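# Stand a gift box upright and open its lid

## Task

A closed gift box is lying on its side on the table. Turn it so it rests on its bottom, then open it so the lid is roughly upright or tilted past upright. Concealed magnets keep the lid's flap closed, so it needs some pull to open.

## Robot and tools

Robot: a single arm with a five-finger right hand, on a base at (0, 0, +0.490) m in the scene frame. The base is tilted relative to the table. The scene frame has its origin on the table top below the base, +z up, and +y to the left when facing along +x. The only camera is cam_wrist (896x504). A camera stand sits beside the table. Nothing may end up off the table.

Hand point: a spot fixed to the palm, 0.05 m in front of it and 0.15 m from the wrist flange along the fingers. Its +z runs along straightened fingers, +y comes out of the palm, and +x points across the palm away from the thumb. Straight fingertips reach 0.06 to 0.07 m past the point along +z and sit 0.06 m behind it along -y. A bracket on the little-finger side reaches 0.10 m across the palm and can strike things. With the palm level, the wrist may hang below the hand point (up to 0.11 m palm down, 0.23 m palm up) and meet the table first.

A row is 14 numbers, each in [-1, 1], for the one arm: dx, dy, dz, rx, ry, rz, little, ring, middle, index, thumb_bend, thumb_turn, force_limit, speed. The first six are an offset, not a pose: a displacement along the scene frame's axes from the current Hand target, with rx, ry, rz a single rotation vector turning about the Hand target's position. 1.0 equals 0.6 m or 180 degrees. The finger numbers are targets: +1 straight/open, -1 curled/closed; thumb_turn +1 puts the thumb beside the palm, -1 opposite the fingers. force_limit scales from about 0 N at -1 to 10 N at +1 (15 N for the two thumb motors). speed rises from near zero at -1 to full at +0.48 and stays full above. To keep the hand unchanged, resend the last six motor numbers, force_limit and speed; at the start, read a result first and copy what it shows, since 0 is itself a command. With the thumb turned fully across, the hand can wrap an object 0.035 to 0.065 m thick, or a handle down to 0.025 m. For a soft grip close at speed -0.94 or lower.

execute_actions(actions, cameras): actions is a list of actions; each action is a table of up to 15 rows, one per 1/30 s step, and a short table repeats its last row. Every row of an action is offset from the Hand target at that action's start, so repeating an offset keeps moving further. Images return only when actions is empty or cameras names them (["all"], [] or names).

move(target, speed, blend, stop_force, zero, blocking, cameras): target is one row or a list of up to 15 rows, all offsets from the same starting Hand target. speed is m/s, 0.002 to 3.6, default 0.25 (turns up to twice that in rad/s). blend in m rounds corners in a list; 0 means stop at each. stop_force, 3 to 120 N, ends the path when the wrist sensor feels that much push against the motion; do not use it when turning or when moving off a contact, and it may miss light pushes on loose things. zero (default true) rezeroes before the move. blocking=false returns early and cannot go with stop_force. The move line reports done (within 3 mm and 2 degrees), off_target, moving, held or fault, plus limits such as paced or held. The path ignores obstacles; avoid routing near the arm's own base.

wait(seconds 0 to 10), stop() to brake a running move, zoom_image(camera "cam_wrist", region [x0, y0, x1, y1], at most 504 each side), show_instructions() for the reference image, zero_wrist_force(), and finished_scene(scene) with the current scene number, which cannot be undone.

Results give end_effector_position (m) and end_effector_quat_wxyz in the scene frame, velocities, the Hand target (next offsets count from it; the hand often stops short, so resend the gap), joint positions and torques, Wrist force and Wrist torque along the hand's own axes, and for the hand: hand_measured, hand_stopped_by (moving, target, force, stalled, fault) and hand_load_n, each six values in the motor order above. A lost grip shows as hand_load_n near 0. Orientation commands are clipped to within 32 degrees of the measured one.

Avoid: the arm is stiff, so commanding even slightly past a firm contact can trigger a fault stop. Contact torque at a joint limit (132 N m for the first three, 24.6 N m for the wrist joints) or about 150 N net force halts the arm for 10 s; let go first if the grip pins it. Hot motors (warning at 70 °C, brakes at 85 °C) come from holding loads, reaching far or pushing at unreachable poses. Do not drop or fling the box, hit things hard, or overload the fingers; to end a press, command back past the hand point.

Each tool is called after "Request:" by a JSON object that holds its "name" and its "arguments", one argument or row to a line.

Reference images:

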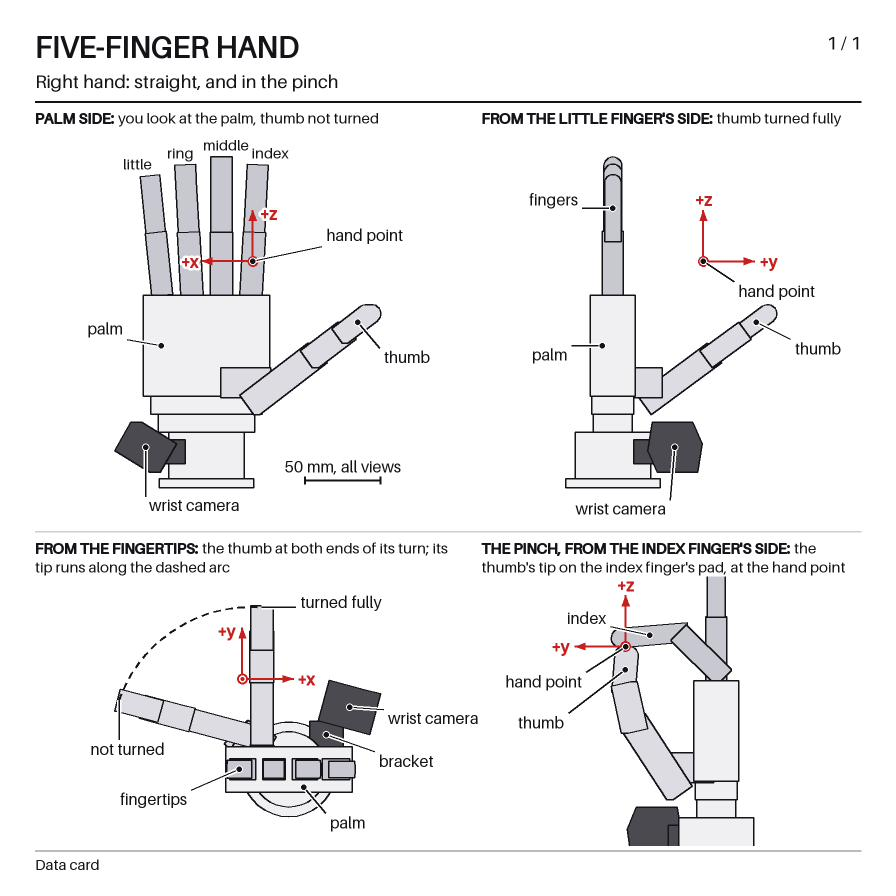

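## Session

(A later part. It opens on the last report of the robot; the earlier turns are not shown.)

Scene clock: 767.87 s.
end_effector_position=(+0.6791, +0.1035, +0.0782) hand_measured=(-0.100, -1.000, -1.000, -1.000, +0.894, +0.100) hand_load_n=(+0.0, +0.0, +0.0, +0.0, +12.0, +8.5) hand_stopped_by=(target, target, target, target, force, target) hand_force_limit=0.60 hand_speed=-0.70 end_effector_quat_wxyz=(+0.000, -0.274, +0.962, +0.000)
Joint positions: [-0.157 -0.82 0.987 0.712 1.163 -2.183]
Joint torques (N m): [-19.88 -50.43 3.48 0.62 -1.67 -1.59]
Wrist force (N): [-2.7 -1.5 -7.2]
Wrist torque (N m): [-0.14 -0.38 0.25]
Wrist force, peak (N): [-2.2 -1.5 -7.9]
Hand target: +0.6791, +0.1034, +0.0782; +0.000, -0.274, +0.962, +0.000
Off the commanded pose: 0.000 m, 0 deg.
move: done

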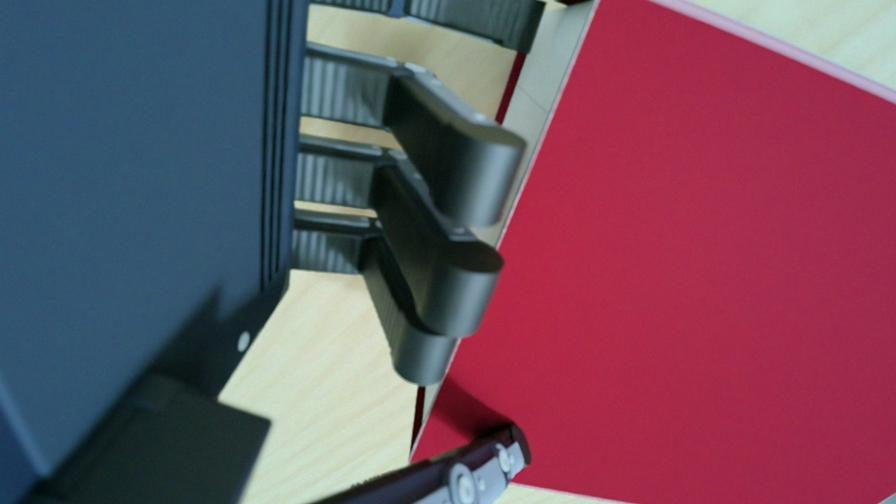

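Request:
{"name": "zoom_image", "arguments": {
  "camera": "cam_wrist",
  "region": [450, 0, 700, 140]
}}

Scaled by 2.016 from the camera's 896x504 image, which has a finer 1280x720 frame.

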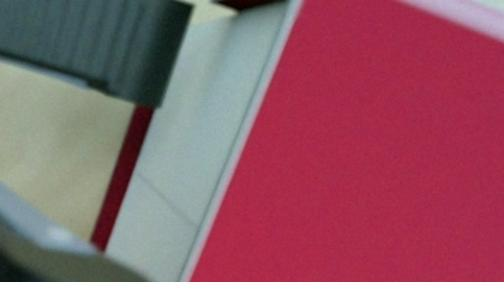

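Request:
{"name": "move", "arguments": {
  "target": [-0.021,-0.0128,0,0,0,0,-0.1,-1,-1,-1,0,0.1,0.6,-0.7],
  "speed": 0.02,
  "cameras": ["all"]
}}

Scene clock: 776.70 s.
end_effector_position=(+0.6666, +0.0958, +0.0782) hand_measured=(-0.100, -1.000, -1.000, -1.000, +0.894, +0.100) hand_load_n=(+0.0, +0.0, +0.5, +0.0, +11.5, +8.0) hand_stopped_by=(target, target, target, target, force, target) hand_force_limit=0.60 hand_speed=-0.70 end_effector_quat_wxyz=(+0.000, -0.274, +0.962, +0.000)
Joint positions: [-0.17 -0.837 1.046 0.675 1.154 -2.194]
Joint torques (N m): [-19.26 -50.51 5.4 0.09 -1.57 -1.66]
Wrist force (N): [-2.3 -1.4 -7.5]
Wrist torque (N m): [-0.11 -0.40 0.22]
Wrist force, peak (N): [-2.7 -2.0 -7.8]
Hand target: +0.6665, +0.0958, +0.0782; +0.000, -0.274, +0.962, +0.000
Off the commanded pose: 0.000 m, 0 deg.
move: done

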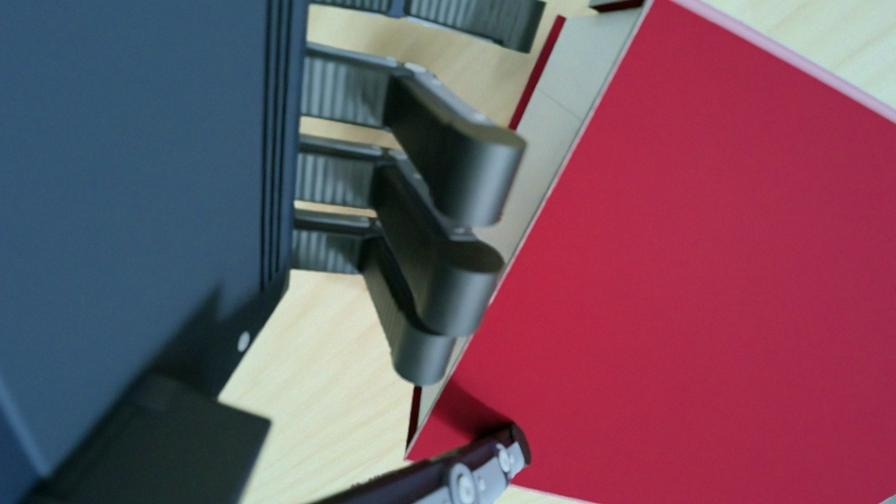

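Request:
{"name": "zoom_image", "arguments": {
  "camera": "cam_wrist",
  "region": [500, 0, 750, 140]
}}

Scaled by 2.016 from the camera's 896x504 image, which has a finer 1280x720 frame.

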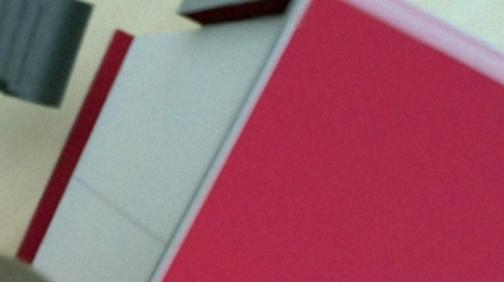

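Request:
{"name": "move", "arguments": {
  "target": [
    [0,0,0,0,0,0,-0.1,-1,-1,-1,1,0.1,0.6,0],
    [0.02,-0.05,0,0,0,0,-0.1,-1,-1,-1,1,0.1,0.6,0],
    [0.02,-0.05,0.25,0,0,0,-0.1,-1,-1,-1,1,1,0.6,0],
    [-0.269,-0.01,0.25,0,0,-0.543,0.2,0.2,0.2,0.2,1,1,0.6,0]
  ],
  "speed": 0.3,
  "cameras": ["all"]
}}

Scene clock: 801.20 s.
end_effector_position=(+0.5051, +0.0898, +0.2282) hand_measured=(+0.200, +0.200, +0.200, +0.200, +1.000, +1.000) hand_load_n=(+0.0, +0.0, +0.0, +0.0, +0.0, +0.0) hand_stopped_by=(target, target, target, target, target, target) hand_force_limit=0.60 hand_speed=0.00 end_effector_quat_wxyz=(-0.001, +0.544, +0.839, +0.000)
Joint positions: [-0.225 -1.445 2.036 0.313 1.119 -0.535]
Joint torques (N m): [8.77 -38.16 3.97 0.44 2.36 1.39]
Wrist force (N): [0.5 -0.9 -0.1]
Wrist torque (N m): [0.02 -0.03 -0.09]
Wrist force, peak (N): [-2.4 -1.8 -7.6]
Hand target: +0.5051, +0.0898, +0.2282; -0.001, +0.544, +0.839, +0.000
Off the commanded pose: 0.000 m, 0 deg.
move: done

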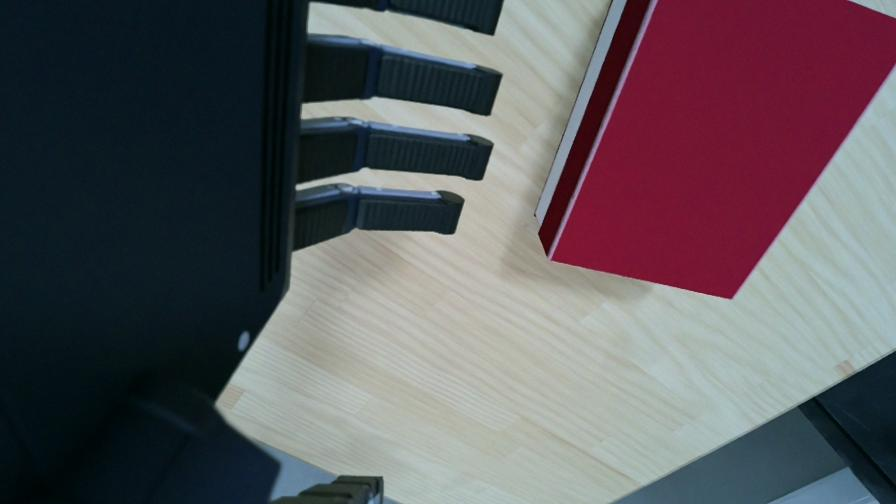

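Request:
{"name": "zoom_image", "arguments": {
  "camera": "cam_wrist",
  "region": [500, 0, 700, 290]
}}

Scaled by 1.738 from the camera's 896x504 image, which has a finer 1280x720 frame.

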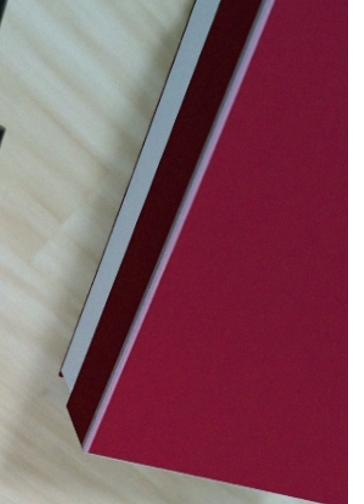

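Request:
{"name": "move", "arguments": {
  "target": [
    [0.330,0.011,0.03,0,0,0.543,-0.1,-1,-1,-1,1,0.1,0.6,0],
    [0.330,0.011,-0.25,0,0,0.543,-0.1,-1,-1,-1,1,0.1,0.6,0]
  ],
  "speed": 0.3,
  "cameras": ["all"]
}}

Scene clock: 831.77 s.
end_effector_position=(+0.7030, +0.0964, +0.0783) hand_measured=(-0.100, -1.000, -1.000, -1.000, +1.000, +0.100) hand_load_n=(+0.0, +0.0, +0.0, +0.0, -0.5, +0.0) hand_stopped_by=(target, target, target, target, target, target) hand_force_limit=0.60 hand_speed=0.00 end_effector_quat_wxyz=(+0.000, -0.274, +0.962, +0.000)
Joint positions: [-0.166 -0.769 0.863 0.788 1.157 -2.19]
Joint torques (N m): [-2.24 -38.08 -23.07 4.1 2.73 1.74]
Wrist force (N): [0.7 -1.3 0.1]
Wrist torque (N m): [-0.02 -0.13 0.00]
Wrist force, peak (N): [0.2 -1.3 -1.2]
Hand target: +0.7031, +0.0964, +0.0782; +0.000, -0.274, +0.962, +0.000
Off the commanded pose: 0.000 m, 0 deg.
move: done

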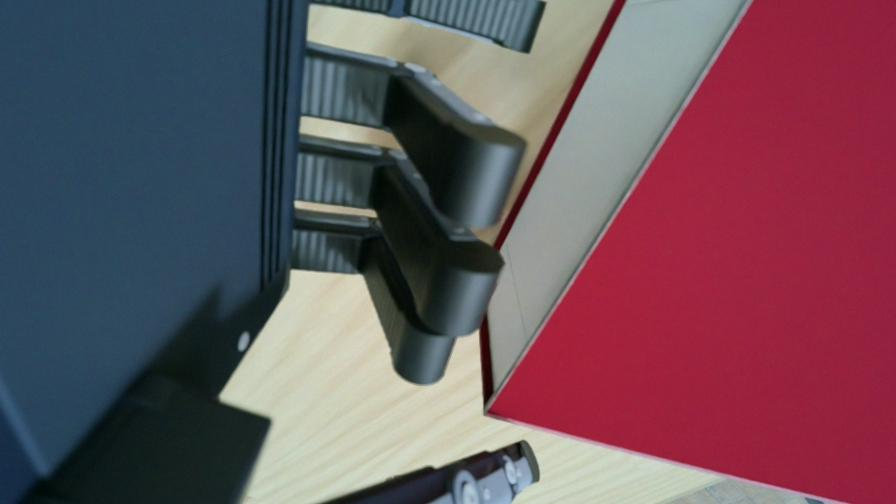

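Request:
{"name": "move", "arguments": {
  "target": [-0.032,0.020,0,0,0,-0.033,-0.1,-1,-1,-1,1,0.1,0.6,0],
  "speed": 0.05,
  "cameras": ["all"]
}}

Scene clock: 842.47 s.
end_effector_position=(+0.6839, +0.1083, +0.0782) hand_measured=(-0.100, -1.000, -1.000, -1.000, +1.000, +0.100) hand_load_n=(+0.0, +0.5, +0.0, +0.0, +0.0, +0.0) hand_stopped_by=(target, target, target, target, target, target) hand_force_limit=0.60 hand_speed=0.00 end_effector_quat_wxyz=(+0.000, -0.224, +0.975, +0.000)
Joint positions: [-0.15 -0.826 0.998 0.705 1.167 -2.074]
Joint torques (N m): [-0.5 -56.82 0.47 0.42 2.72 1.58]
Wrist force (N): [0.5 -0.4 0.0]
Wrist torque (N m): [0.11 -0.09 0.00]
Wrist force, peak (N): [0.9 -1.2 -0.2]
Hand target: +0.6839, +0.1084, +0.0782; +0.000, -0.224, +0.975, +0.000
Off the commanded pose: 0.000 m, 0 deg.
move: done

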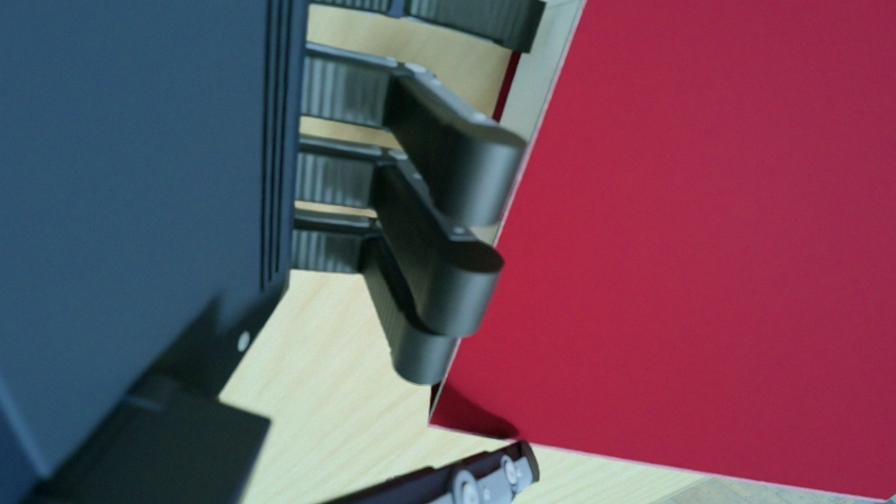

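Request:
{"name": "move", "arguments": {
  "target": [-0.018,-0.0087,0,0,0,0,-0.1,-1,-1,-1,1,0,0.6,0],
  "speed": 0.03
}}

Request:
{"name": "move", "arguments": {
  "target": [0,0,0,0,0,0,-0.1,-1,-1,-1,0,0,0.6,-0.7]
}}

Request:
{"name": "move", "arguments": {
  "target": [-0.022,-0.0107,0,0,0,0,-0.1,-1,-1,-1,0,0,0.6,-0.7],
  "speed": 0.03,
  "cameras": ["all"]
}}

Request:
{"name": "move", "arguments": {
  "target": [0,0,0.015,-0.0243,0.05,0,-0.1,-1,-1,-1,0,0,0.6,-0.7],
  "speed": 0.05,
  "cameras": ["all"]
}}

Scene clock: 854.73 s.
end_effector_position=(+0.6732, +0.1032, +0.0782) hand_measured=(-0.100, -1.000, -1.000, -1.000, +1.000, +0.000) hand_load_n=(+0.0, +0.0, +0.0, +0.0, +0.0, +0.0) hand_stopped_by=(target, target, target, target, target, target) hand_force_limit=0.60 hand_speed=0.00 end_effector_quat_wxyz=(+0.000, -0.224, +0.975, +0.000)
Joint positions: [-0.159 -0.842 1.048 0.674 1.161 -2.081]
Joint torques (N m): [-19.29 -56.25 1.3 0.34 -2.72 -1.46]
Wrist force (N): [0.5 -0.8 0.1]
Wrist torque (N m): [0.04 -0.10 0.06]
Wrist force, peak (N): [0.9 -0.8 -0.1]
Hand target: +0.6731, +0.1031, +0.0782; +0.000, -0.224, +0.975, +0.000
Off the commanded pose: 0.000 m, 0 deg.
move: done

Scene clock: 855.27 s.
end_effector_position=(+0.6731, +0.1032, +0.0783) hand_measured=(-0.100, -1.000, -1.000, -1.000, +0.894, +0.000) hand_load_n=(+0.0, +0.0, +0.0, +0.0, +11.0, -0.5) hand_stopped_by=(target, target, target, target, force, target) hand_force_limit=0.60 hand_speed=-0.70 end_effector_quat_wxyz=(+0.000, -0.224, +0.975, +0.000)
Joint positions: [-0.159 -0.842 1.049 0.673 1.161 -2.081]
Joint torques (N m): [-20.28 -49.46 2.03 0.32 0.7 -1.27]
Wrist force (N): [-0.5 1.2 -6.8]
Wrist torque (N m): [-0.07 -0.35 0.02]
Wrist force, peak (N): [-0.6 1.3 -7.5]
Hand target: +0.6731, +0.1031, +0.0782; +0.000, -0.224, +0.975, +0.000
Off the commanded pose: 0.000 m, 0 deg.
move: done

Scene clock: 856.30 s.
end_effector_position=(+0.6599, +0.0967, +0.0782) hand_measured=(-0.100, -1.000, -1.000, -1.000, +0.894, +0.000) hand_load_n=(+0.0, +0.0, +0.0, +0.0, +11.5, +8.5) hand_stopped_by=(target, target, target, target, force, target) hand_force_limit=0.60 hand_speed=-0.70 end_effector_quat_wxyz=(+0.000, -0.224, +0.975, +0.000)
Joint positions: [-0.171 -0.86 1.107 0.637 1.154 -2.09]
Joint torques (N m): [-18.92 -49.5 4.85 0.69 -1.66 -1.72]
Wrist force (N): [-2.7 -1.7 -7.5]
Wrist torque (N m): [-0.18 -0.32 0.20]
Wrist force, peak (N): [-2.5 -2.1 -7.9]
Hand target: +0.6599, +0.0967, +0.0782; +0.000, -0.224, +0.975, +0.000
Off the commanded pose: 0.000 m, 0 deg.
move: done

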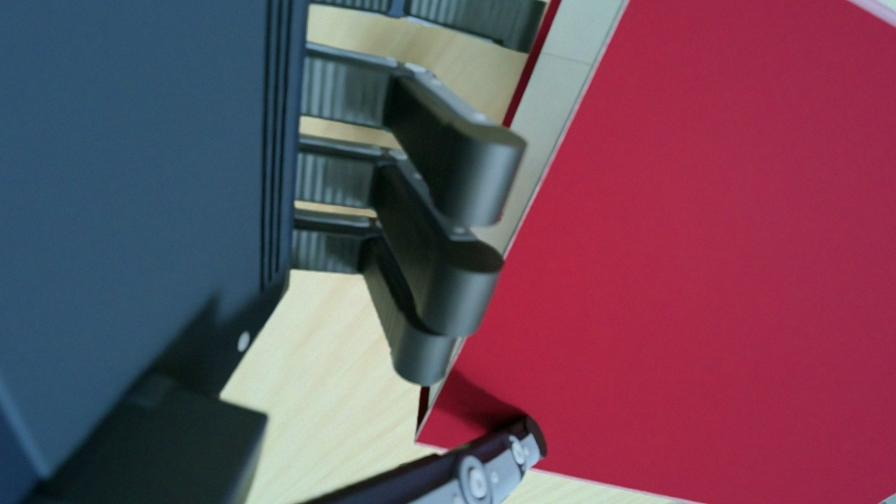

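Scene clock: 858.60 s.
end_effector_position=(+0.6599, +0.0967, +0.0872) hand_measured=(-0.100, -1.000, -1.000, -1.000, +0.892, +0.000) hand_load_n=(+0.0, +0.5, +0.0, +0.5, +0.0, +0.0) hand_stopped_by=(target, target, target, target, force, target) hand_force_limit=0.60 hand_speed=-0.70 end_effector_quat_wxyz=(-0.085, -0.223, +0.971, -0.020)
Joint positions: [-0.145 -0.791 0.92 0.907 1.259 -2.125]
Joint torques (N m): [-0.03 -37.27 -22.07 4.32 2.73 -1.34]
Wrist force (N): [0.4 -0.4 0.1]
Wrist torque (N m): [0.07 -0.12 0.13]
Wrist force, peak (N): [-2.8 -1.8 -7.4]
Hand target: +0.6599, +0.0967, +0.0872; -0.085, -0.223, +0.971, -0.020
Off the commanded pose: 0.000 m, 0 deg.
move: done

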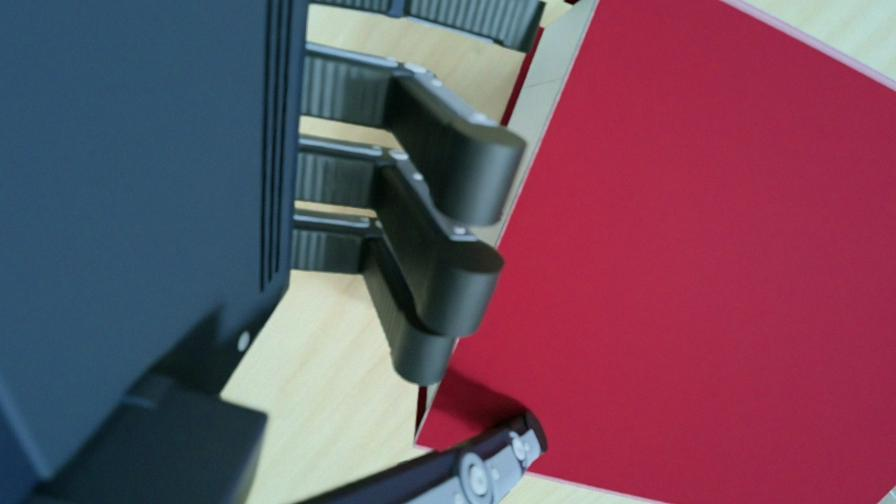

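Request:
{"name": "zoom_image", "arguments": {
  "camera": "cam_wrist",
  "region": [480, 0, 680, 120]
}}

Scaled by 2.520 from the camera's 896x504 image, which has a finer 1280x720 frame.

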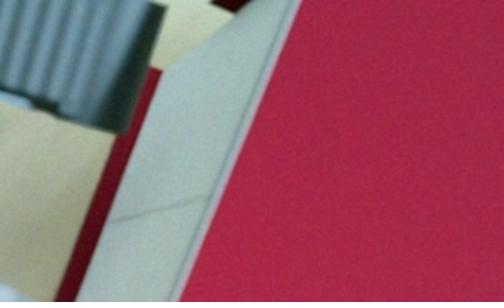

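Request:
{"name": "move", "arguments": {
  "target": [
    [0,0,0,0,0,0,-0.1,-1,-1,-1,1,0,0.6,0],
    [0.015,-0.04,0.01,0,0,0,-0.1,-1,-1,-1,1,0,0.6,0],
    [0.015,-0.04,0.22,0.0243,-0.05,0,0.1,0.1,0.1,0.1,1,1,0.6,0]
  ],
  "speed": 0.25
}}

Request:
{"name": "move", "arguments": {
  "target": [
    [-0.283,0.049,-0.0,0,0,-0.533,0.1,0.1,0.1,0.1,1,1,0.6,0],
    [-0.283,0.049,-0.2,0,0,-0.533,0.1,0.1,0.1,0.1,1,1,0.6,0]
  ],
  "speed": 0.4,
  "blend": 0.02,
  "cameras": ["all"]
}}

Scene clock: 881.70 s.
end_effector_position=(+0.6689, +0.0727, +0.2192) hand_measured=(+0.100, +0.100, +0.100, +0.100, +1.000, +1.000) hand_load_n=(+0.0, +0.0, +0.0, +0.0, +0.0, +0.0) hand_stopped_by=(target, target, target, target, target, target) hand_force_limit=0.60 hand_speed=0.00 end_effector_quat_wxyz=(+0.000, -0.224, +0.975, +0.000)
Joint positions: [-0.326 -1.103 1.255 0.794 1.059 -2.228]
Joint torques (N m): [-21.3 -52.35 -0.47 0.88 -1.98 -1.1]
Wrist force (N): [0.0 -0.8 -0.4]
Wrist torque (N m): [0.05 0.00 0.00]
Wrist force, peak (N): [0.6 -0.8 1.2]
Hand target: +0.6689, +0.0727, +0.2192; +0.000, -0.224, +0.975, +0.000
Off the commanded pose: 0.000 m, 0 deg.
move: done

Scene clock: 885.03 s.
end_effector_position=(+0.4990, +0.1021, +0.0994) hand_measured=(+0.100, +0.100, +0.100, +0.100, +1.000, +1.000) hand_load_n=(+0.0, +0.0, +0.0, +0.0, +0.0, +0.0) hand_stopped_by=(target, target, target, target, target, target) hand_force_limit=0.60 hand_speed=0.00 end_effector_quat_wxyz=(-0.001, +0.574, +0.819, +0.000)
Joint positions: [-0.037 -1.131 1.88 0.096 1.239 -0.307]
Joint torques (N m): [7.72 -26.45 -10.85 0.47 2.29 1.29]
Wrist force (N): [0.7 -1.0 0.0]
Wrist torque (N m): [-0.01 -0.08 -0.05]
Wrist force, peak (N): [0.6 -1.1 -1.5]
Hand target: +0.4991, +0.1021, +0.0992; -0.001, +0.574, +0.819, +0.000
Off the commanded pose: 0.000 m, 0 deg.
move: done

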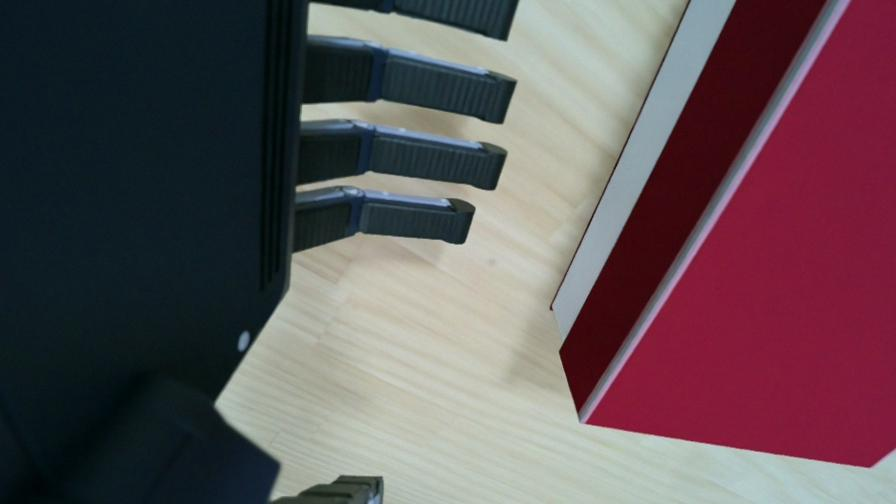

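Request:
{"name": "move", "arguments": {
  "target": [
    [0,0,0.2,0,0,0,0.1,0.1,0.1,0.1,1,1,0.6,0],
    [0.3165,-0.044,0.2,0,0,0.533,-0.1,-1,-1,-1,1,0,0.6,0],
    [0.3165,-0.044,-0.035,0,0,0.533,-0.1,-1,-1,-1,1,0,0.6,0]
  ],
  "speed": 0.4
}}

Request:
{"name": "move", "arguments": {
  "target": [
    [-0.0167,0.0472,0,0,0,0,-0.1,-1,-1,-1,1,0,0.6,0],
    [-0.0167,0.0472,0,0,0,0,-0.1,-1,-1,-1,0,0,0.6,-0.7],
    [-0.0485,0.035,0,0,0,0,-0.1,-1,-1,-1,0,0,0.6,-0.7]
  ],
  "speed": 0.05,
  "cameras": ["all"]
}}

Request:
{"name": "zoom_image", "arguments": {
  "camera": "cam_wrist",
  "region": [480, 0, 760, 140]
}}

Scene clock: 906.90 s.
end_effector_position=(+0.6889, +0.0757, +0.0783) hand_measured=(-0.100, -1.000, -1.000, -1.000, +1.000, +0.000) hand_load_n=(+0.0, +0.0, +0.0, +0.0, -0.5, +0.0) hand_stopped_by=(target, target, target, target, target, target) hand_force_limit=0.60 hand_speed=0.00 end_effector_quat_wxyz=(+0.000, -0.224, +0.975, +0.000)
Joint positions: [-0.199 -0.799 0.968 0.725 1.136 -2.115]
Joint torques (N m): [-1.39 -37.89 -20.55 3.88 2.62 1.37]
Wrist force (N): [0.6 -0.8 0.2]
Wrist torque (N m): [0.04 -0.12 0.00]
Wrist force, peak (N): [0.2 -1.3 -1.5]
Hand target: +0.6890, +0.0757, +0.0782; +0.000, -0.224, +0.975, +0.000
Off the commanded pose: 0.000 m, 0 deg.
move: done

Scene clock: 909.57 s.
end_effector_position=(+0.6600, +0.0967, +0.0782) hand_measured=(-0.100, -1.000, -1.000, -1.000, +0.882, +0.000) hand_load_n=(+0.0, +0.0, +0.0, +0.0, +14.0, +10.5) hand_stopped_by=(target, target, target, target, force, target) hand_force_limit=0.60 hand_speed=-0.70 end_effector_quat_wxyz=(+0.000, -0.224, +0.975, +0.000) end_effector_velocity=(+0.000, +0.000, +0.000) end_effector_angular_velocity=(+0.001, -0.003, +0.001)
Joint positions: [-0.171 -0.859 1.107 0.637 1.154 -2.09]
Joint velocities: [-0.001 -0.001 0.003 -0.005 -0.002 0]
Joint torques (N m): [-18.11 -47.03 5.86 0.58 -1.64 -1.83]
Wrist force (N): [-2.9 -2.4 -9.9]
Wrist torque (N m): [-0.29 -0.44 0.26]
Wrist force, peak (N): [-3.2 -2.9 -10.4]
Hand target: +0.6599, +0.0967, +0.0782; +0.000, -0.224, +0.975, +0.000
Off the commanded pose: 0.000 m, 0 deg.
move: done

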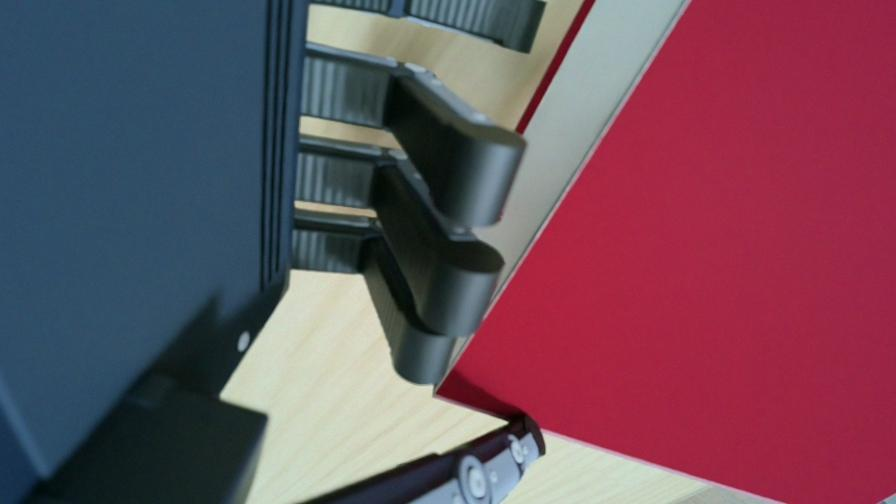

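Scaled by 1.800 from the camera's 896x504 image, which has a finer 1280x720 frame.

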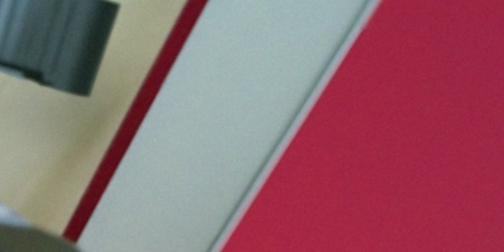

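Request:
{"name": "move", "arguments": {
  "target": [
    [0,0,0,0,0,0,-0.1,-1,-1,-1,1,0.0,0.6,0],
    [0.02,-0.06,0,0,0,-0.03,-0.1,-1,-1,-1,1,0.0,0.6,0],
    [-0.0477,-0.0345,0,0,0,-0.066,-0.1,-1,-1,-1,1,0,0.6,0]
  ],
  "speed": 0.1,
  "cameras": ["all"]
}}

Scene clock: 931.93 s.
end_effector_position=(+0.6313, +0.0760, +0.0782) hand_measured=(-0.100, -1.000, -1.000, -1.000, +1.000, +0.000) hand_load_n=(+0.0, +0.0, +0.0, +0.0, +0.0, -0.5) hand_stopped_by=(target, target, target, target, target, target) hand_force_limit=0.60 hand_speed=0.00 end_effector_quat_wxyz=(-0.001, -0.122, +0.993, +0.000)
Joint positions: [-0.207 -0.905 1.277 0.526 1.131 -1.914]
Joint torques (N m): [0.25 -53.52 4.16 0.39 2.58 1.63]
Wrist force (N): [0.8 -0.5 0.1]
Wrist torque (N m): [0.10 -0.11 0.02]
Wrist force, peak (N): [-3.2 -2.7 -10.3]
Hand target: +0.6313, +0.0760, +0.0782; +0.000, -0.121, +0.993, +0.000
Off the commanded pose: 0.000 m, 0 deg.
move: done

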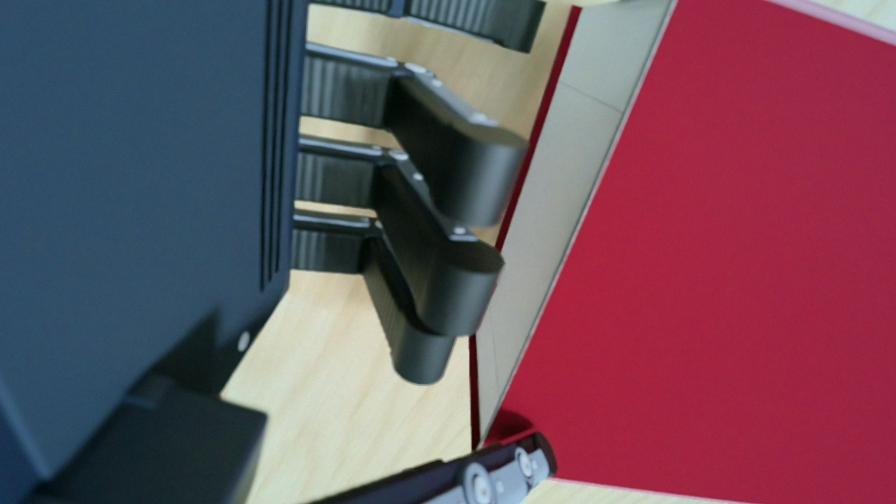

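Request:
{"name": "move", "arguments": {
  "target": [
    [0.0097,0.0024,0,0,0,0,-0.1,-1,-1,-1,1,0.0,0.6,0],
    [0.0025,0.0315,0,0,0,0,-0.1,-1,-1,-1,1,0.0,0.6,0]
  ],
  "speed": 0.04,
  "cameras": ["all"]
}}

Request:
{"name": "zoom_image", "arguments": {
  "camera": "cam_wrist",
  "region": [480, 0, 760, 140]
}}

Scene clock: 941.20 s.
end_effector_position=(+0.6328, +0.0947, +0.0782) hand_measured=(-0.100, -1.000, -1.000, -1.000, +1.000, +0.000) hand_load_n=(+0.0, +0.5, +0.0, +0.0, +0.0, +0.0) hand_stopped_by=(target, target, target, target, target, target) hand_force_limit=0.60 hand_speed=0.00 end_effector_quat_wxyz=(+0.000, -0.121, +0.993, +0.000)
Joint positions: [-0.176 -0.915 1.274 0.527 1.151 -1.888]
Joint torques (N m): [0.23 -50.9 4.48 0.46 2.79 1.3]
Wrist force (N): [0.4 -0.8 -0.3]
Wrist torque (N m): [0.08 -0.05 -0.02]
Wrist force, peak (N): [1.0 -0.8 -0.3]
Hand target: +0.6328, +0.0949, +0.0782; +0.000, -0.121, +0.993, +0.000
Off the commanded pose: 0.000 m, 0 deg.
move: done

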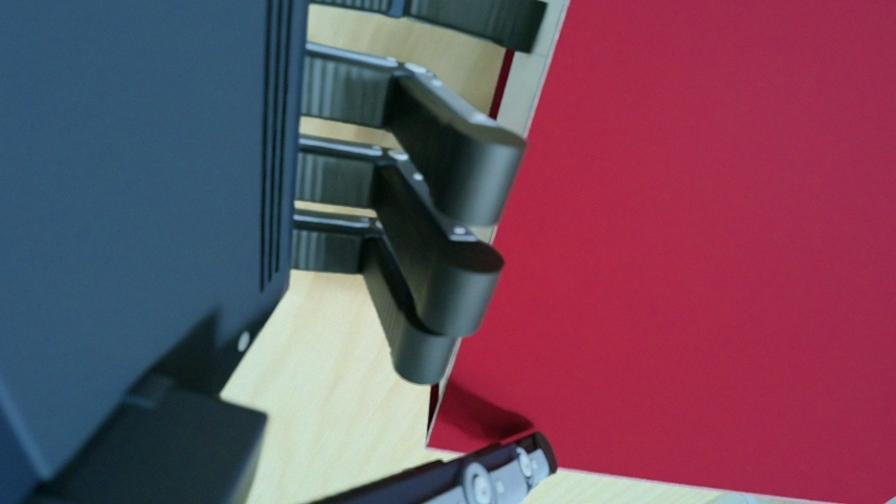

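Scaled by 1.800 from the camera's 896x504 image, which has a finer 1280x720 frame.

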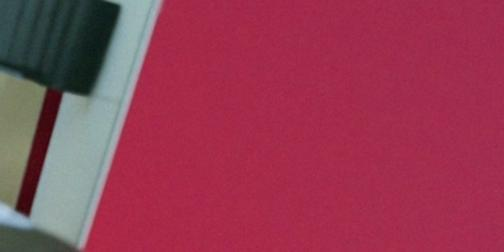

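Request:
{"name": "move", "arguments": {
  "target": [
    [-0.0215,-0.0015,0,0,0,0,-0.1,-1,-1,-1,1,0.0,0.6,0],
    [-0.0215,-0.0015,0,0,0,0,-0.1,-1,-1,-1,0,0,0.8,-0.7],
    [-0.0215,-0.0015,0,0,0,0,-0.1,-1,-1,-1,0.001,0.45,0.8,-0.7]
  ],
  "speed": 0.04,
  "cameras": ["all"]
}}

Request:
{"name": "zoom_image", "arguments": {
  "camera": "cam_wrist",
  "region": [480, 0, 760, 140]
}}

Scene clock: 948.40 s.
end_effector_position=(+0.6198, +0.0940, +0.0783) hand_measured=(-0.100, -1.000, -1.000, -1.000, +0.882, +0.448) hand_load_n=(+0.0, +0.0, +0.0, +0.0, +14.5, -11.0) hand_stopped_by=(target, target, target, target, force, target) hand_force_limit=0.80 hand_speed=-0.70 end_effector_quat_wxyz=(+0.000, -0.121, +0.993, +0.000)
Joint positions: [-0.179 -0.929 1.323 0.493 1.149 -1.89]
Joint torques (N m): [-18.77 -28.57 -4.52 0.03 4.11 0.62]
Wrist force (N): [2.7 2.5 -11.6]
Wrist torque (N m): [0.03 -0.82 -0.16]
Wrist force, peak (N): [4.1 2.4 -12.1]
Hand target: +0.6199, +0.0940, +0.0782; +0.000, -0.121, +0.993, +0.000
Off the commanded pose: 0.000 m, 0 deg.
move: done

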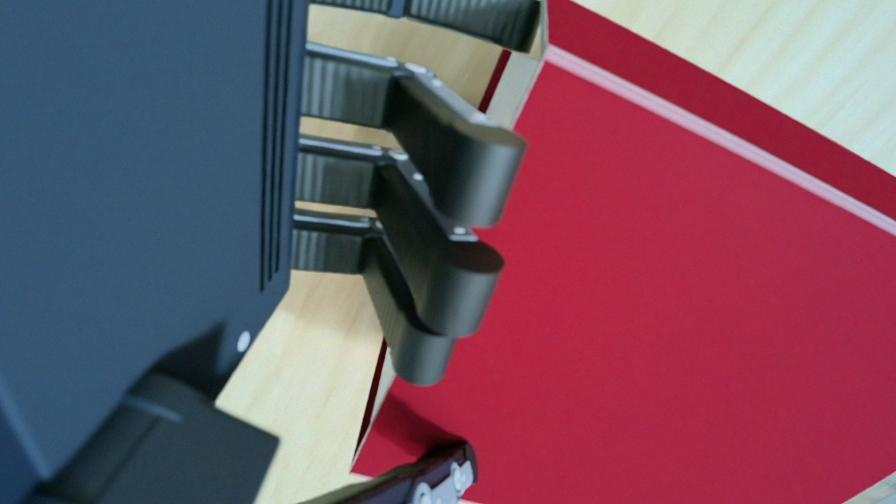

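Scaled by 1.800 from the camera's 896x504 image, which has a finer 1280x720 frame.

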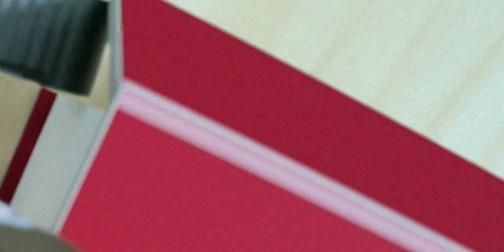

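Request:
{"name": "move", "arguments": {
  "target": [
    [0,0,0,0,0,0,-0.1,-1,-1,-1,1,0.45,0.8,0],
    [0,0,0,0,0,0,-0.1,-1,-1,-1,1,1,0.8,0],
    [-0.002,0.01,0.04,0,0,0,-0.1,-1,-1,-1,1,1,0.8,0]
  ],
  "speed": 0.05,
  "cameras": ["all"]
}}

Scene clock: 956.77 s.
end_effector_position=(+0.6187, +0.1000, +0.1021) hand_measured=(-0.100, -1.000, -1.000, -1.000, +1.000, +1.000) hand_load_n=(+1.0, +0.0, +0.0, +0.0, -0.5, +0.0) hand_stopped_by=(target, target, target, target, target, target) hand_force_limit=0.80 hand_speed=0.00 end_effector_quat_wxyz=(+0.000, -0.121, +0.993, +0.000)
Joint positions: [-0.187 -0.984 1.367 0.507 1.144 -1.897]
Joint torques (N m): [-18.74 -49.71 5.39 3.97 -2.73 -1.3]
Wrist force (N): [0.5 -1.1 0.7]
Wrist torque (N m): [0.03 -0.10 0.04]
Wrist force, peak (N): [2.7 2.8 -12.0]
Hand target: +0.6187, +0.1000, +0.1022; +0.000, -0.121, +0.993, +0.000
Off the commanded pose: 0.000 m, 0 deg.
move: done

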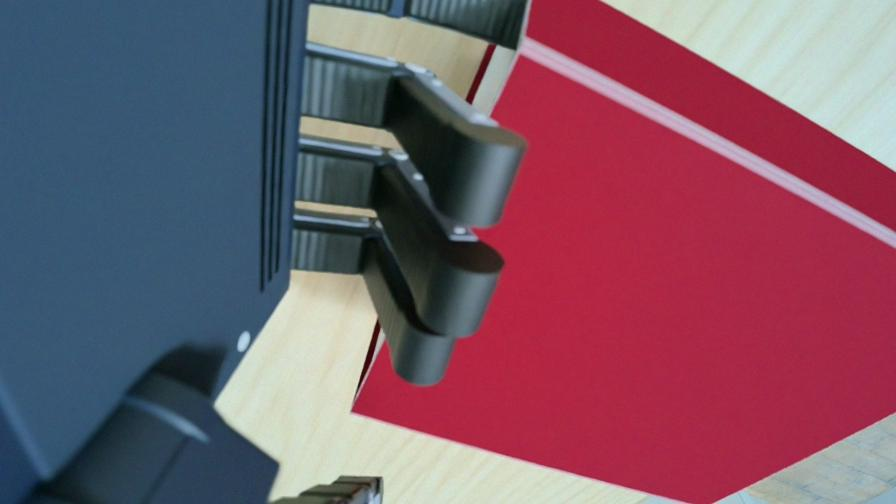

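Request:
{"name": "move", "arguments": {
  "target": [-0.002,0.015,0.06,0,0,0,-0.1,-1,-1,-1,1,1,0.8,0],
  "speed": 0.05,
  "cameras": ["all"]
}}

Scene clock: 960.57 s.
end_effector_position=(+0.6175, +0.1090, +0.1381) hand_measured=(-0.100, -1.000, -1.000, -1.000, +1.000, +1.000) hand_load_n=(+0.5, +0.0, +0.0, +0.0, +0.0, +0.0) hand_stopped_by=(target, target, target, target, target, target) hand_force_limit=0.80 hand_speed=0.00 end_effector_quat_wxyz=(+0.000, -0.121, +0.993, +0.000)
Joint positions: [-0.201 -1.065 1.424 0.536 1.135 -1.909]
Joint torques (N m): [-18.53 -50.39 2.46 4.43 -2.77 -1.22]
Wrist force (N): [0.5 -1.3 0.5]
Wrist torque (N m): [0.00 -0.11 0.04]
Wrist force, peak (N): [1.0 -1.3 1.0]
Hand target: +0.6175, +0.1090, +0.1382; +0.000, -0.121, +0.993, +0.000
Off the commanded pose: 0.000 m, 0 deg.
move: done

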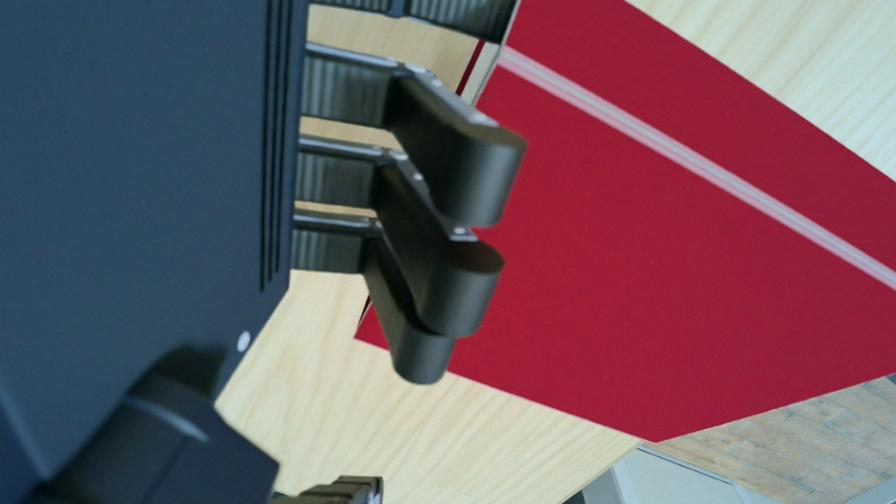

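Request:
{"name": "move", "arguments": {
  "target": [
    [0,0,0,0,0,0,-0.1,1,1,1,1,1,0.8,0],
    [0.024,0.006,0.058,0,0,0,-0.1,1,1,1,1,1,0.8,0],
    [0.081,0.02,0.11,0,0,0,-0.1,1,1,1,1,1,0.8,0]
  ],
  "speed": 0.08,
  "blend": [0,0.02,0],
  "cameras": ["all"]
}}

Scene clock: 976.00 s.
end_effector_position=(+0.6660, +0.1210, +0.2042) hand_measured=(-0.100, +1.000, +0.140, +0.172, +1.000, +1.000) hand_load_n=(+0.0, +0.0, +0.0, +0.5, +0.0, +0.0) hand_stopped_by=(target, target, stalled, stalled, target, target) hand_force_limit=0.80 hand_speed=0.00 end_effector_quat_wxyz=(+0.000, -0.121, +0.993, +0.000)
Joint positions: [-0.227 -1.135 1.315 0.725 1.118 -1.932]
Joint torques (N m): [-18.76 -44.99 -20.87 4.11 -2.81 -1.25]
Wrist force (N): [0.5 -0.8 0.1]
Wrist torque (N m): [0.03 -0.06 0.07]
Wrist force, peak (N): [4.8 4.6 -25.2]
Hand target: +0.6661, +0.1210, +0.2042; +0.000, -0.121, +0.993, +0.000
Off the commanded pose: 0.000 m, 0 deg.
move: done; blend cut to 0.0189 m at target 2

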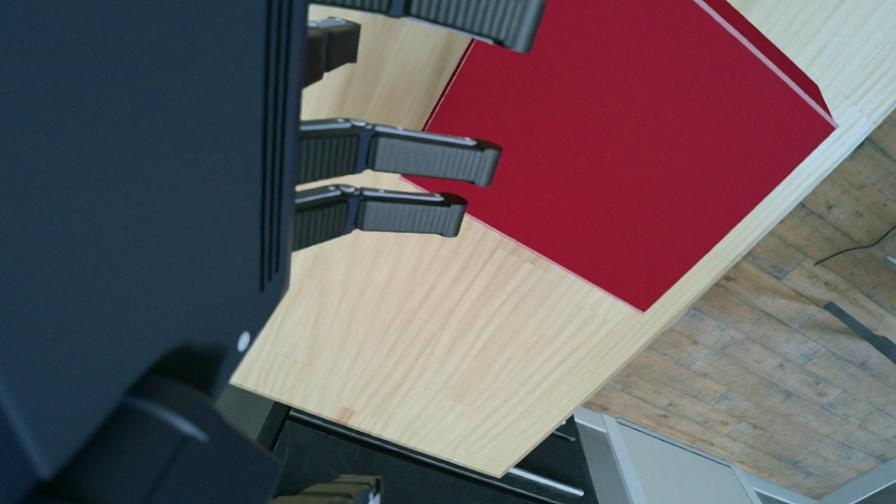

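Request:
{"name": "zoom_image", "arguments": {
  "camera": "cam_wrist",
  "region": [640, 0, 896, 200]
}}

Scaled by 1.969 from the camera's 896x504 image, which has a finer 1280x720 frame.

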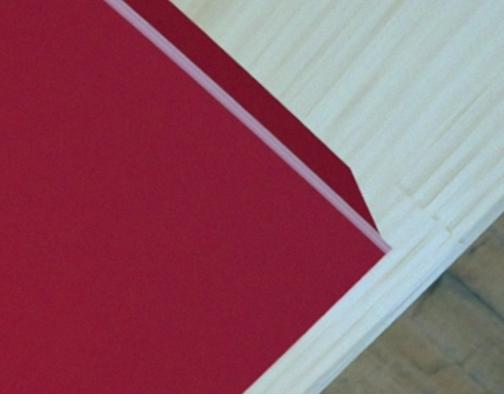

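Request:
{"name": "move", "arguments": {
  "target": [
    [-0.03,0.0,0.1,0,0,0,0.1,0.1,0.1,0.1,1,1,0.8,0],
    [-0.377,0.048,0.1,0,0,-0.585,0.1,0.1,0.1,0.1,1,1,0.8,0]
  ],
  "speed": 0.3
}}

Request:
{"name": "move", "arguments": {
  "target": [0,0,-0.28,0,0,0,0.1,0.1,0.1,0.1,1,1,0.8,0],
  "speed": 0.3,
  "cameras": ["all"]
}}

Scene clock: 998.03 s.
end_effector_position=(+0.4399, +0.1498, +0.2643) hand_measured=(+0.100, +0.100, +0.100, +0.100, +1.000, +1.000) hand_load_n=(+0.0, +0.0, +0.0, +0.0, +0.0, +0.0) hand_stopped_by=(target, target, target, target, target, target) hand_force_limit=0.80 hand_speed=0.00 end_effector_quat_wxyz=(-0.001, +0.715, +0.699, +0.000)
Joint positions: [0.028 -1.604 2.152 0.281 1.282 0.114]
Joint torques (N m): [12.96 -20.2 6.4 0.45 2.45 1.25]
Wrist force (N): [0.7 -1.0 0.0]
Wrist torque (N m): [0.00 -0.06 -0.06]
Wrist force, peak (N): [0.9 -1.4 -0.4]
Hand target: +0.4399, +0.1498, +0.2642; -0.001, +0.715, +0.699, +0.000
Off the commanded pose: 0.000 m, 0 deg.
move: done

Scene clock: 999.47 s.
end_effector_position=(+0.4398, +0.1498, +0.0964) hand_measured=(+0.100, +0.100, +0.100, +0.100, +1.000, +1.000) hand_load_n=(+0.0, +0.0, +0.0, +0.0, +0.0, +0.0) hand_stopped_by=(target, target, target, target, target, target) hand_force_limit=0.80 hand_speed=0.00 end_effector_quat_wxyz=(-0.001, +0.715, +0.699, +0.000)
Joint positions: [0.158 -1.142 1.948 -0.001 1.371 0.212]
Joint torques (N m): [12.9 -25.41 -8.62 0.48 2.64 1.52]
Wrist force (N): [0.3 -1.2 -0.2]
Wrist torque (N m): [-0.02 -0.02 -0.10]
Wrist force, peak (N): [0.5 -1.3 -1.0]
Hand target: +0.4399, +0.1498, +0.0962; -0.001, +0.715, +0.699, +0.000
Off the commanded pose: 0.000 m, 0 deg.
move: done

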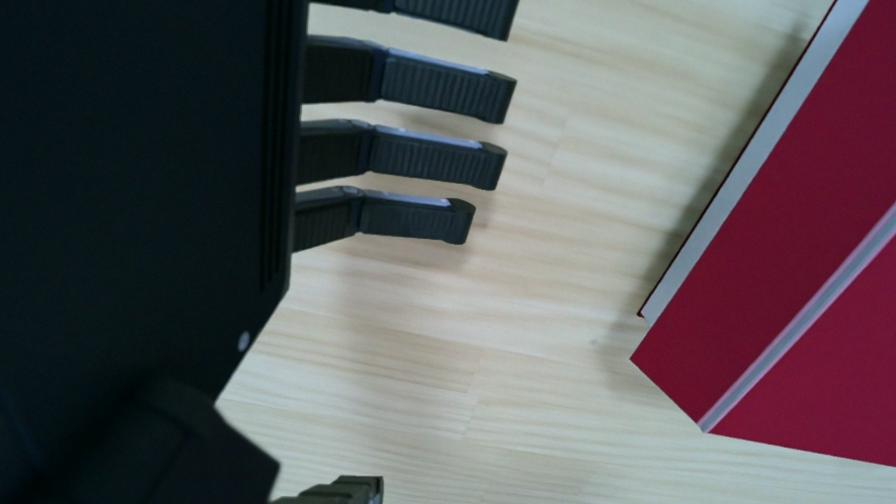

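Request:
{"name": "move", "arguments": {
  "target": [
    [0,0.01,-0.02,0,0,-0.01,0.1,0.1,0.1,0.1,1,1,0.8,0],
    [0.178,0.01,-0.02,0,0,-0.01,0.1,0.1,0.1,0.1,1,1,0.8,0],
    [0.178,0.01,0.06,0,0,-0.01,0.1,0.1,0.1,0.1,1,1,0.8,0]
  ],
  "speed": 0.1,
  "cameras": ["all"]
}}

Scene clock: 1009.00 s.
end_effector_position=(+0.5466, +0.1558, +0.1321) hand_measured=(+0.100, +0.100, +0.100, +0.100, +1.000, +1.000) hand_load_n=(+0.5, +0.0, +0.5, +0.0, +0.0, +0.0) hand_stopped_by=(target, target, target, target, target, target) hand_force_limit=0.80 hand_speed=0.00 end_effector_quat_wxyz=(-0.001, +0.726, +0.687, +0.000)
Joint positions: [0.113 -1.192 1.709 0.295 1.34 0.21]
Joint torques (N m): [-7.22 -51.79 8.05 4.2 -2.72 -1.22]
Wrist force (N): [0.4 -1.1 0.2]
Wrist torque (N m): [-0.02 -0.02 -0.02]
Wrist force, peak (N): [0.5 -2.2 -0.9]
Hand target: +0.5467, +0.1558, +0.1322; -0.001, +0.726, +0.687, +0.000
Off the commanded pose: 0.000 m, 0 deg.
move: done

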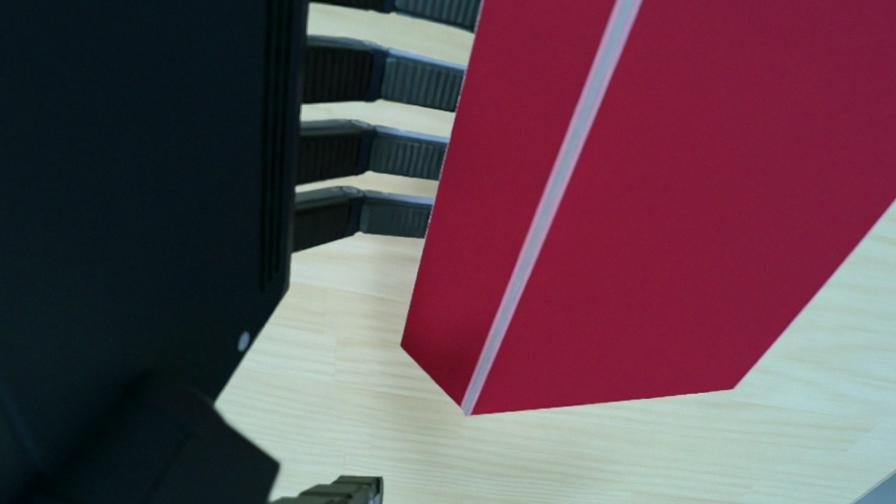

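Request:
{"name": "move", "arguments": {
  "target": [
    [0.033,0,0.067,0,0,0,0.1,0.1,0.1,0.1,1,1,0.8,0],
    [0.1,0,0.125,0,0,0,0.1,0.1,0.1,0.1,1,1,0.8,0],
    [0.183,0,0.155,0,0,0,0.1,0.1,0.1,0.1,1,1,0.8,0],
    [0.255,0,0.155,0,0,0,0.1,0.1,0.1,0.1,1,1,0.8,0]
  ],
  "speed": 0.08,
  "blend": [0.01,0.01,0.01,0],
  "cameras": ["all"]
}}

Scene clock: 1016.73 s.
end_effector_position=(+0.6996, +0.1558, +0.2253) hand_measured=(+0.100, +0.100, +0.100, +0.100, +1.000, +1.000) hand_load_n=(+0.0, +0.0, +0.0, +0.0, -0.5, +0.0) hand_stopped_by=(target, target, target, target, target, target) hand_force_limit=0.80 hand_speed=0.00 end_effector_quat_wxyz=(-0.001, +0.726, +0.687, +0.000)
Joint positions: [0.019 -1.213 1.296 0.748 1.276 0.139]
Joint torques (N m): [-10.76 -36.97 -21.34 4.28 -2.68 -1.21]
Wrist force (N): [0.1 -1.1 -0.2]
Wrist torque (N m): [0.01 0.02 0.01]
Wrist force, peak (N): [0.6 -1.7 0.6]
Hand target: +0.6997, +0.1558, +0.2252; -0.001, +0.726, +0.687, +0.000
Off the commanded pose: 0.000 m, 0 deg.
move: done

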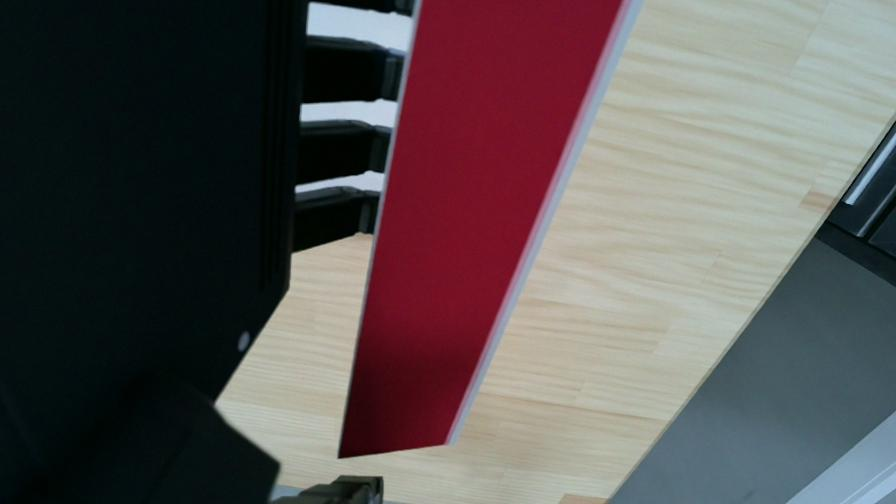

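Request:
{"name": "move", "arguments": {
  "target": [0.085,0,-0.02,0,0,0,0.1,0.1,0.1,0.1,1,1,0.8,0],
  "speed": 0.05,
  "stop_force": 4,
  "cameras": ["all"]
}}

Scene clock: 1020.97 s.
end_effector_position=(+0.7507, +0.1558, +0.2133) hand_measured=(+0.100, +0.100, +0.100, +0.100, +1.000, +1.000) hand_load_n=(+0.5, +0.0, +0.0, +0.0, +0.0, +0.0) hand_stopped_by=(target, target, target, target, target, target) hand_force_limit=0.80 hand_speed=0.00 end_effector_quat_wxyz=(-0.001, +0.726, +0.687, +0.000)
Joint positions: [0.017 -1.097 1.066 0.862 1.275 0.138]
Joint torques (N m): [6.98 -38.52 -24.14 4.24 2.78 -1.18]
Wrist force (N): [-0.2 -1.2 0.1]
Wrist torque (N m): [-0.06 0.05 -0.04]
Wrist force, peak (N): [-0.1 -1.3 -0.2]
Hand target: +0.7507, +0.1558, +0.2132; -0.001, +0.726, +0.687, +0.000
Off the commanded pose: 0.000 m, 0 deg.
move: done

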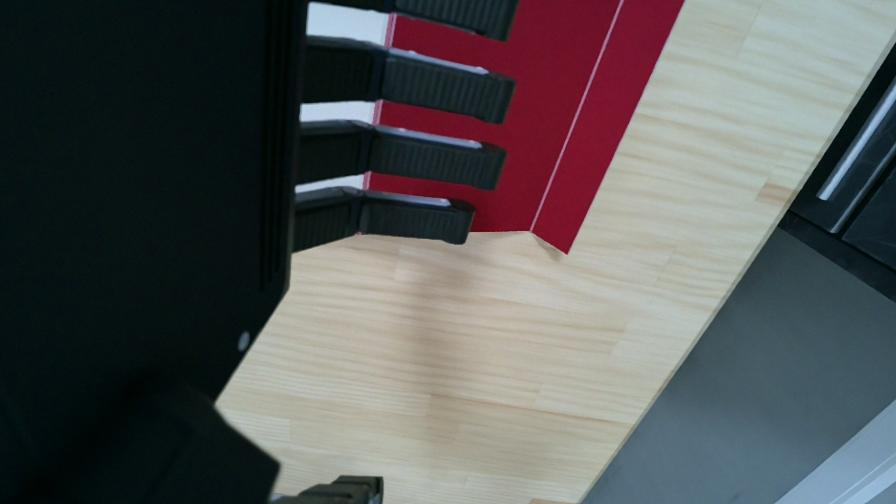

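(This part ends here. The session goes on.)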